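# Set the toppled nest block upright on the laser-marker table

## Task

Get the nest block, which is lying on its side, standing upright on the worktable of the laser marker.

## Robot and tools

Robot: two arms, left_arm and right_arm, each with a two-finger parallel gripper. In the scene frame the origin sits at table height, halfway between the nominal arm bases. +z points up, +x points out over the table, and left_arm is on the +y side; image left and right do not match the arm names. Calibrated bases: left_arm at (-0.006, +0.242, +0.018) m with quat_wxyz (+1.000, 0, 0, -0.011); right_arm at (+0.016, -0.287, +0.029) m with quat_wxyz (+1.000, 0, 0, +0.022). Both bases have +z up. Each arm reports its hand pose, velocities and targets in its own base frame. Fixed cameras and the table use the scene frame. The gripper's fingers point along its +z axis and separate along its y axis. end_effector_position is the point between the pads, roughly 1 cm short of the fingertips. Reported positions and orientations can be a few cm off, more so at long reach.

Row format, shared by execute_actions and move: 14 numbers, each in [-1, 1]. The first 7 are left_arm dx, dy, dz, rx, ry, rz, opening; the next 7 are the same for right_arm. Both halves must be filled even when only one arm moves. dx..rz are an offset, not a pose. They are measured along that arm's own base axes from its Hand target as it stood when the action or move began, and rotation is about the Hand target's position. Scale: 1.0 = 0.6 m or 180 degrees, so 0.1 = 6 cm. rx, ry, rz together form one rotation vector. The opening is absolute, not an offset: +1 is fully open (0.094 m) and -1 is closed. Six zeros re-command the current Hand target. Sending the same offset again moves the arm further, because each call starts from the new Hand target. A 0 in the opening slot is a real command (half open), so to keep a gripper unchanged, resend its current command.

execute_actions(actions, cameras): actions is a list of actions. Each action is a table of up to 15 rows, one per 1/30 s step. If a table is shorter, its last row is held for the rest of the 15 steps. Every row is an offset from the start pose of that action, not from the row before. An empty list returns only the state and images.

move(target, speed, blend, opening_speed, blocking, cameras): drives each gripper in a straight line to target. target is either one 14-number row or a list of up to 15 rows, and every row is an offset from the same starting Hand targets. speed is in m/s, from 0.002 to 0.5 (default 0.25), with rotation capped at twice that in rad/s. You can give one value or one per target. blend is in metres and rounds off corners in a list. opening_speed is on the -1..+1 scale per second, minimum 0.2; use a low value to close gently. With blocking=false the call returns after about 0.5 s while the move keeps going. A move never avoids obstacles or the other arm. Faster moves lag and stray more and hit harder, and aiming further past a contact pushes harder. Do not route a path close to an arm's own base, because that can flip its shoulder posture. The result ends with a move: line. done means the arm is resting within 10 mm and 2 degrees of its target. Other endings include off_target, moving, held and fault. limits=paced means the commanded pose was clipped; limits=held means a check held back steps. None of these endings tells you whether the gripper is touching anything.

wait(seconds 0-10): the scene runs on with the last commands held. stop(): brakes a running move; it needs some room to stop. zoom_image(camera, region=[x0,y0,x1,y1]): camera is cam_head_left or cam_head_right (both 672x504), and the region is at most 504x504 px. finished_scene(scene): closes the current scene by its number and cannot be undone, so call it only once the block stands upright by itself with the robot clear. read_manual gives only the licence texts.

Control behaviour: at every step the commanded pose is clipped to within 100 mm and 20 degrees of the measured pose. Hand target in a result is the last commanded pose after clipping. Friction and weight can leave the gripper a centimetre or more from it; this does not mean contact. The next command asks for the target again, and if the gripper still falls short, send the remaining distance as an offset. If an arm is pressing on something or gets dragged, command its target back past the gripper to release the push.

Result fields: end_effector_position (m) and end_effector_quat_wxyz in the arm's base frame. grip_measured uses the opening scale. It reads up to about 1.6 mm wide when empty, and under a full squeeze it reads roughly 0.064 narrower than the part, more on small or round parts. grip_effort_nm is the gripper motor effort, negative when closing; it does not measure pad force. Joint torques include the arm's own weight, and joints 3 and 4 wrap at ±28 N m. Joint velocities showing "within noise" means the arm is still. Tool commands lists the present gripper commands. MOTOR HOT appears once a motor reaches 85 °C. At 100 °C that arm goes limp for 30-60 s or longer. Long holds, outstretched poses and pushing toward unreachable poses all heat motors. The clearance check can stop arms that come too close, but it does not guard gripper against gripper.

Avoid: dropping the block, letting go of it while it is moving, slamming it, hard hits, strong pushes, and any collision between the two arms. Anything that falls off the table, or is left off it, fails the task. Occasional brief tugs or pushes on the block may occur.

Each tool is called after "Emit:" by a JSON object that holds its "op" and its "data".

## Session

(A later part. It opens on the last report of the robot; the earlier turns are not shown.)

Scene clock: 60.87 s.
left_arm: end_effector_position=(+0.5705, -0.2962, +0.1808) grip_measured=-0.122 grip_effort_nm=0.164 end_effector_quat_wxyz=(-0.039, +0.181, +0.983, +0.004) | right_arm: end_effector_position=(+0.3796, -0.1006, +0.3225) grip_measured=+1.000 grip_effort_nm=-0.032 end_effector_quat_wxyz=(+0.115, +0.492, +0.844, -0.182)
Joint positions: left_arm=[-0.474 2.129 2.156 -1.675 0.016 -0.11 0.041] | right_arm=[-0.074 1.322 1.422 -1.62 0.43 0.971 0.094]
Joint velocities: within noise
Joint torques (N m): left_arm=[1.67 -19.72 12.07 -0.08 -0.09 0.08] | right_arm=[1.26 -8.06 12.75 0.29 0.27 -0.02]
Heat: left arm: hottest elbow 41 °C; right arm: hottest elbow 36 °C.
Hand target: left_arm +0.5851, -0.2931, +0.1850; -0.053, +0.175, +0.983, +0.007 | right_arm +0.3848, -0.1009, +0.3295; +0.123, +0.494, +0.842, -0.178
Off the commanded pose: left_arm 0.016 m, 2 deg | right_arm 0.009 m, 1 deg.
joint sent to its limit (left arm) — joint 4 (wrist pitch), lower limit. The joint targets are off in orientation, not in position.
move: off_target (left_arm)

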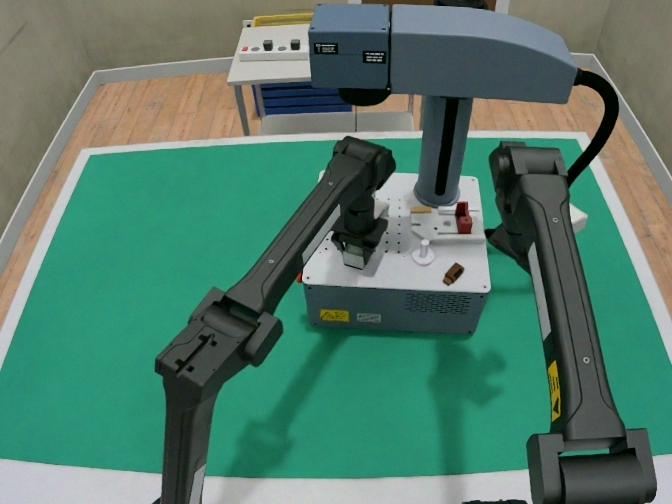

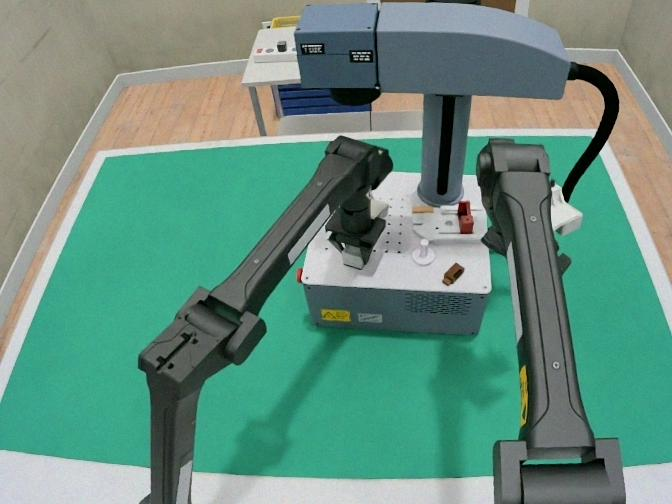

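Emit:
{"op": "move", "data": {"target": [0.0,0.0,0,0,0,0,0.4,0,0,0,0,0,0,1], "opening_speed": 0.4, "cameras": []}}

Emit:
{"op": "move", "data": {"target": [0.0,0.0,0.15,-0.015,-0.04,0,0.4,0,0,0,0,0,0,1], "speed": 0.12}}

Emit:
{"op": "zoom_image", "data": {"camera": "cam_head_left", "region": [320, 190, 420, 280]}}

Scene clock: 62.97 s.
left_arm: end_effector_position=(+0.5705, -0.2963, +0.1808) grip_measured=+0.397 grip_effort_nm=0.159 end_effector_quat_wxyz=(-0.039, +0.181, +0.983, +0.003) | right_arm: end_effector_position=(+0.3796, -0.1006, +0.3225) grip_measured=+1.000 grip_effort_nm=-0.027 end_effector_quat_wxyz=(+0.115, +0.492, +0.844, -0.182)
Joint positions: left_arm=[-0.474 2.129 2.156 -1.675 0.016 -0.11 0.066] | right_arm=[-0.074 1.322 1.422 -1.62 0.43 0.971 0.094]
Joint velocities: within noise
Joint torques (N m): left_arm=[1.96 -19.72 12.05 -0.08 -0.09 0.08] | right_arm=[0.91 -8.18 12.38 0.32 0.26 0]
Heat: left arm: hottest elbow 42 °C; right arm: hottest elbow 37 °C.
Hand target: left_arm +0.5851, -0.2932, +0.1850; -0.053, +0.175, +0.983, +0.007 | right_arm +0.3848, -0.1009, +0.3295; +0.123, +0.494, +0.842, -0.178
Off the commanded pose: left_arm 0.016 m, 2 deg | right_arm 0.009 m, 1 deg.
joint sent to its limit (left arm) — joint 4 (wrist pitch), lower limit. The joint targets are off in orientation, not in position.
move: off_target (left_arm)
No camera images: "cameras" was empty.

Scene clock: 64.30 s.
left_arm: end_effector_position=(+0.5726, -0.2952, +0.2473) grip_measured=+0.398 grip_effort_nm=0.154 end_effector_quat_wxyz=(+0.021, +0.181, +0.983, -0.009) | right_arm: end_effector_position=(+0.3796, -0.1006, +0.3225) grip_measured=+1.000 grip_effort_nm=-0.022 end_effector_quat_wxyz=(+0.115, +0.492, +0.844, -0.182)
Joint positions: left_arm=[-0.474 2.046 2.195 -1.675 0.005 -0.11 0.066] | right_arm=[-0.074 1.322 1.422 -1.62 0.43 0.971 0.094]
Joint velocities: within noise
Joint torques (N m): left_arm=[1.55 -21.36 13.07 0.2 -0.2 0.04] | right_arm=[1.55 -8.47 12.51 0.44 0.27 0]
Heat: left arm: hottest elbow 42 °C; right arm: hottest elbow 37 °C.
Hand target: left_arm +0.5851, -0.2931, +0.2750; +0.013, +0.176, +0.984, -0.005 | right_arm +0.3848, -0.1009, +0.3295; +0.123, +0.494, +0.842, -0.178
Off the commanded pose: left_arm 0.031 m, 1 deg | right_arm 0.009 m, 1 deg.
joint sent to its limit (left arm) — joint 4 (wrist pitch), lower limit. The joint targets are off in orientation, not in position.
move: off_target (left_arm)

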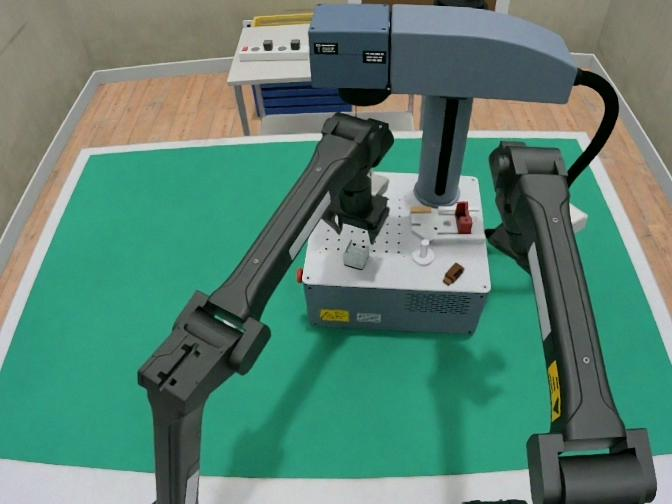

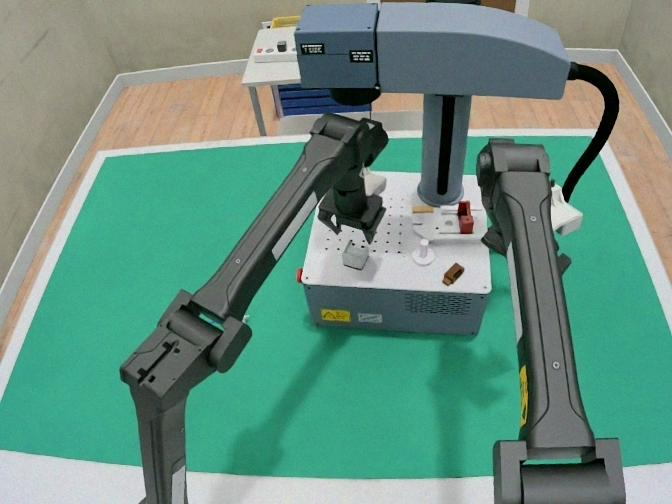

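Scaled by 5.040 from the camera's 672x504 image, which has a finer 960x720 frame.

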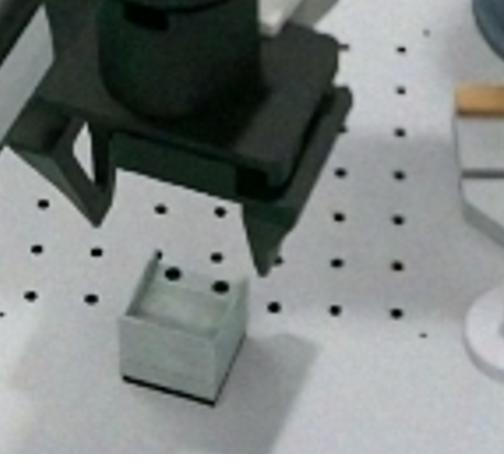

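Emit:
{"op": "finished_scene", "data": {"scene": 1}}

The scene is finished: the task was done.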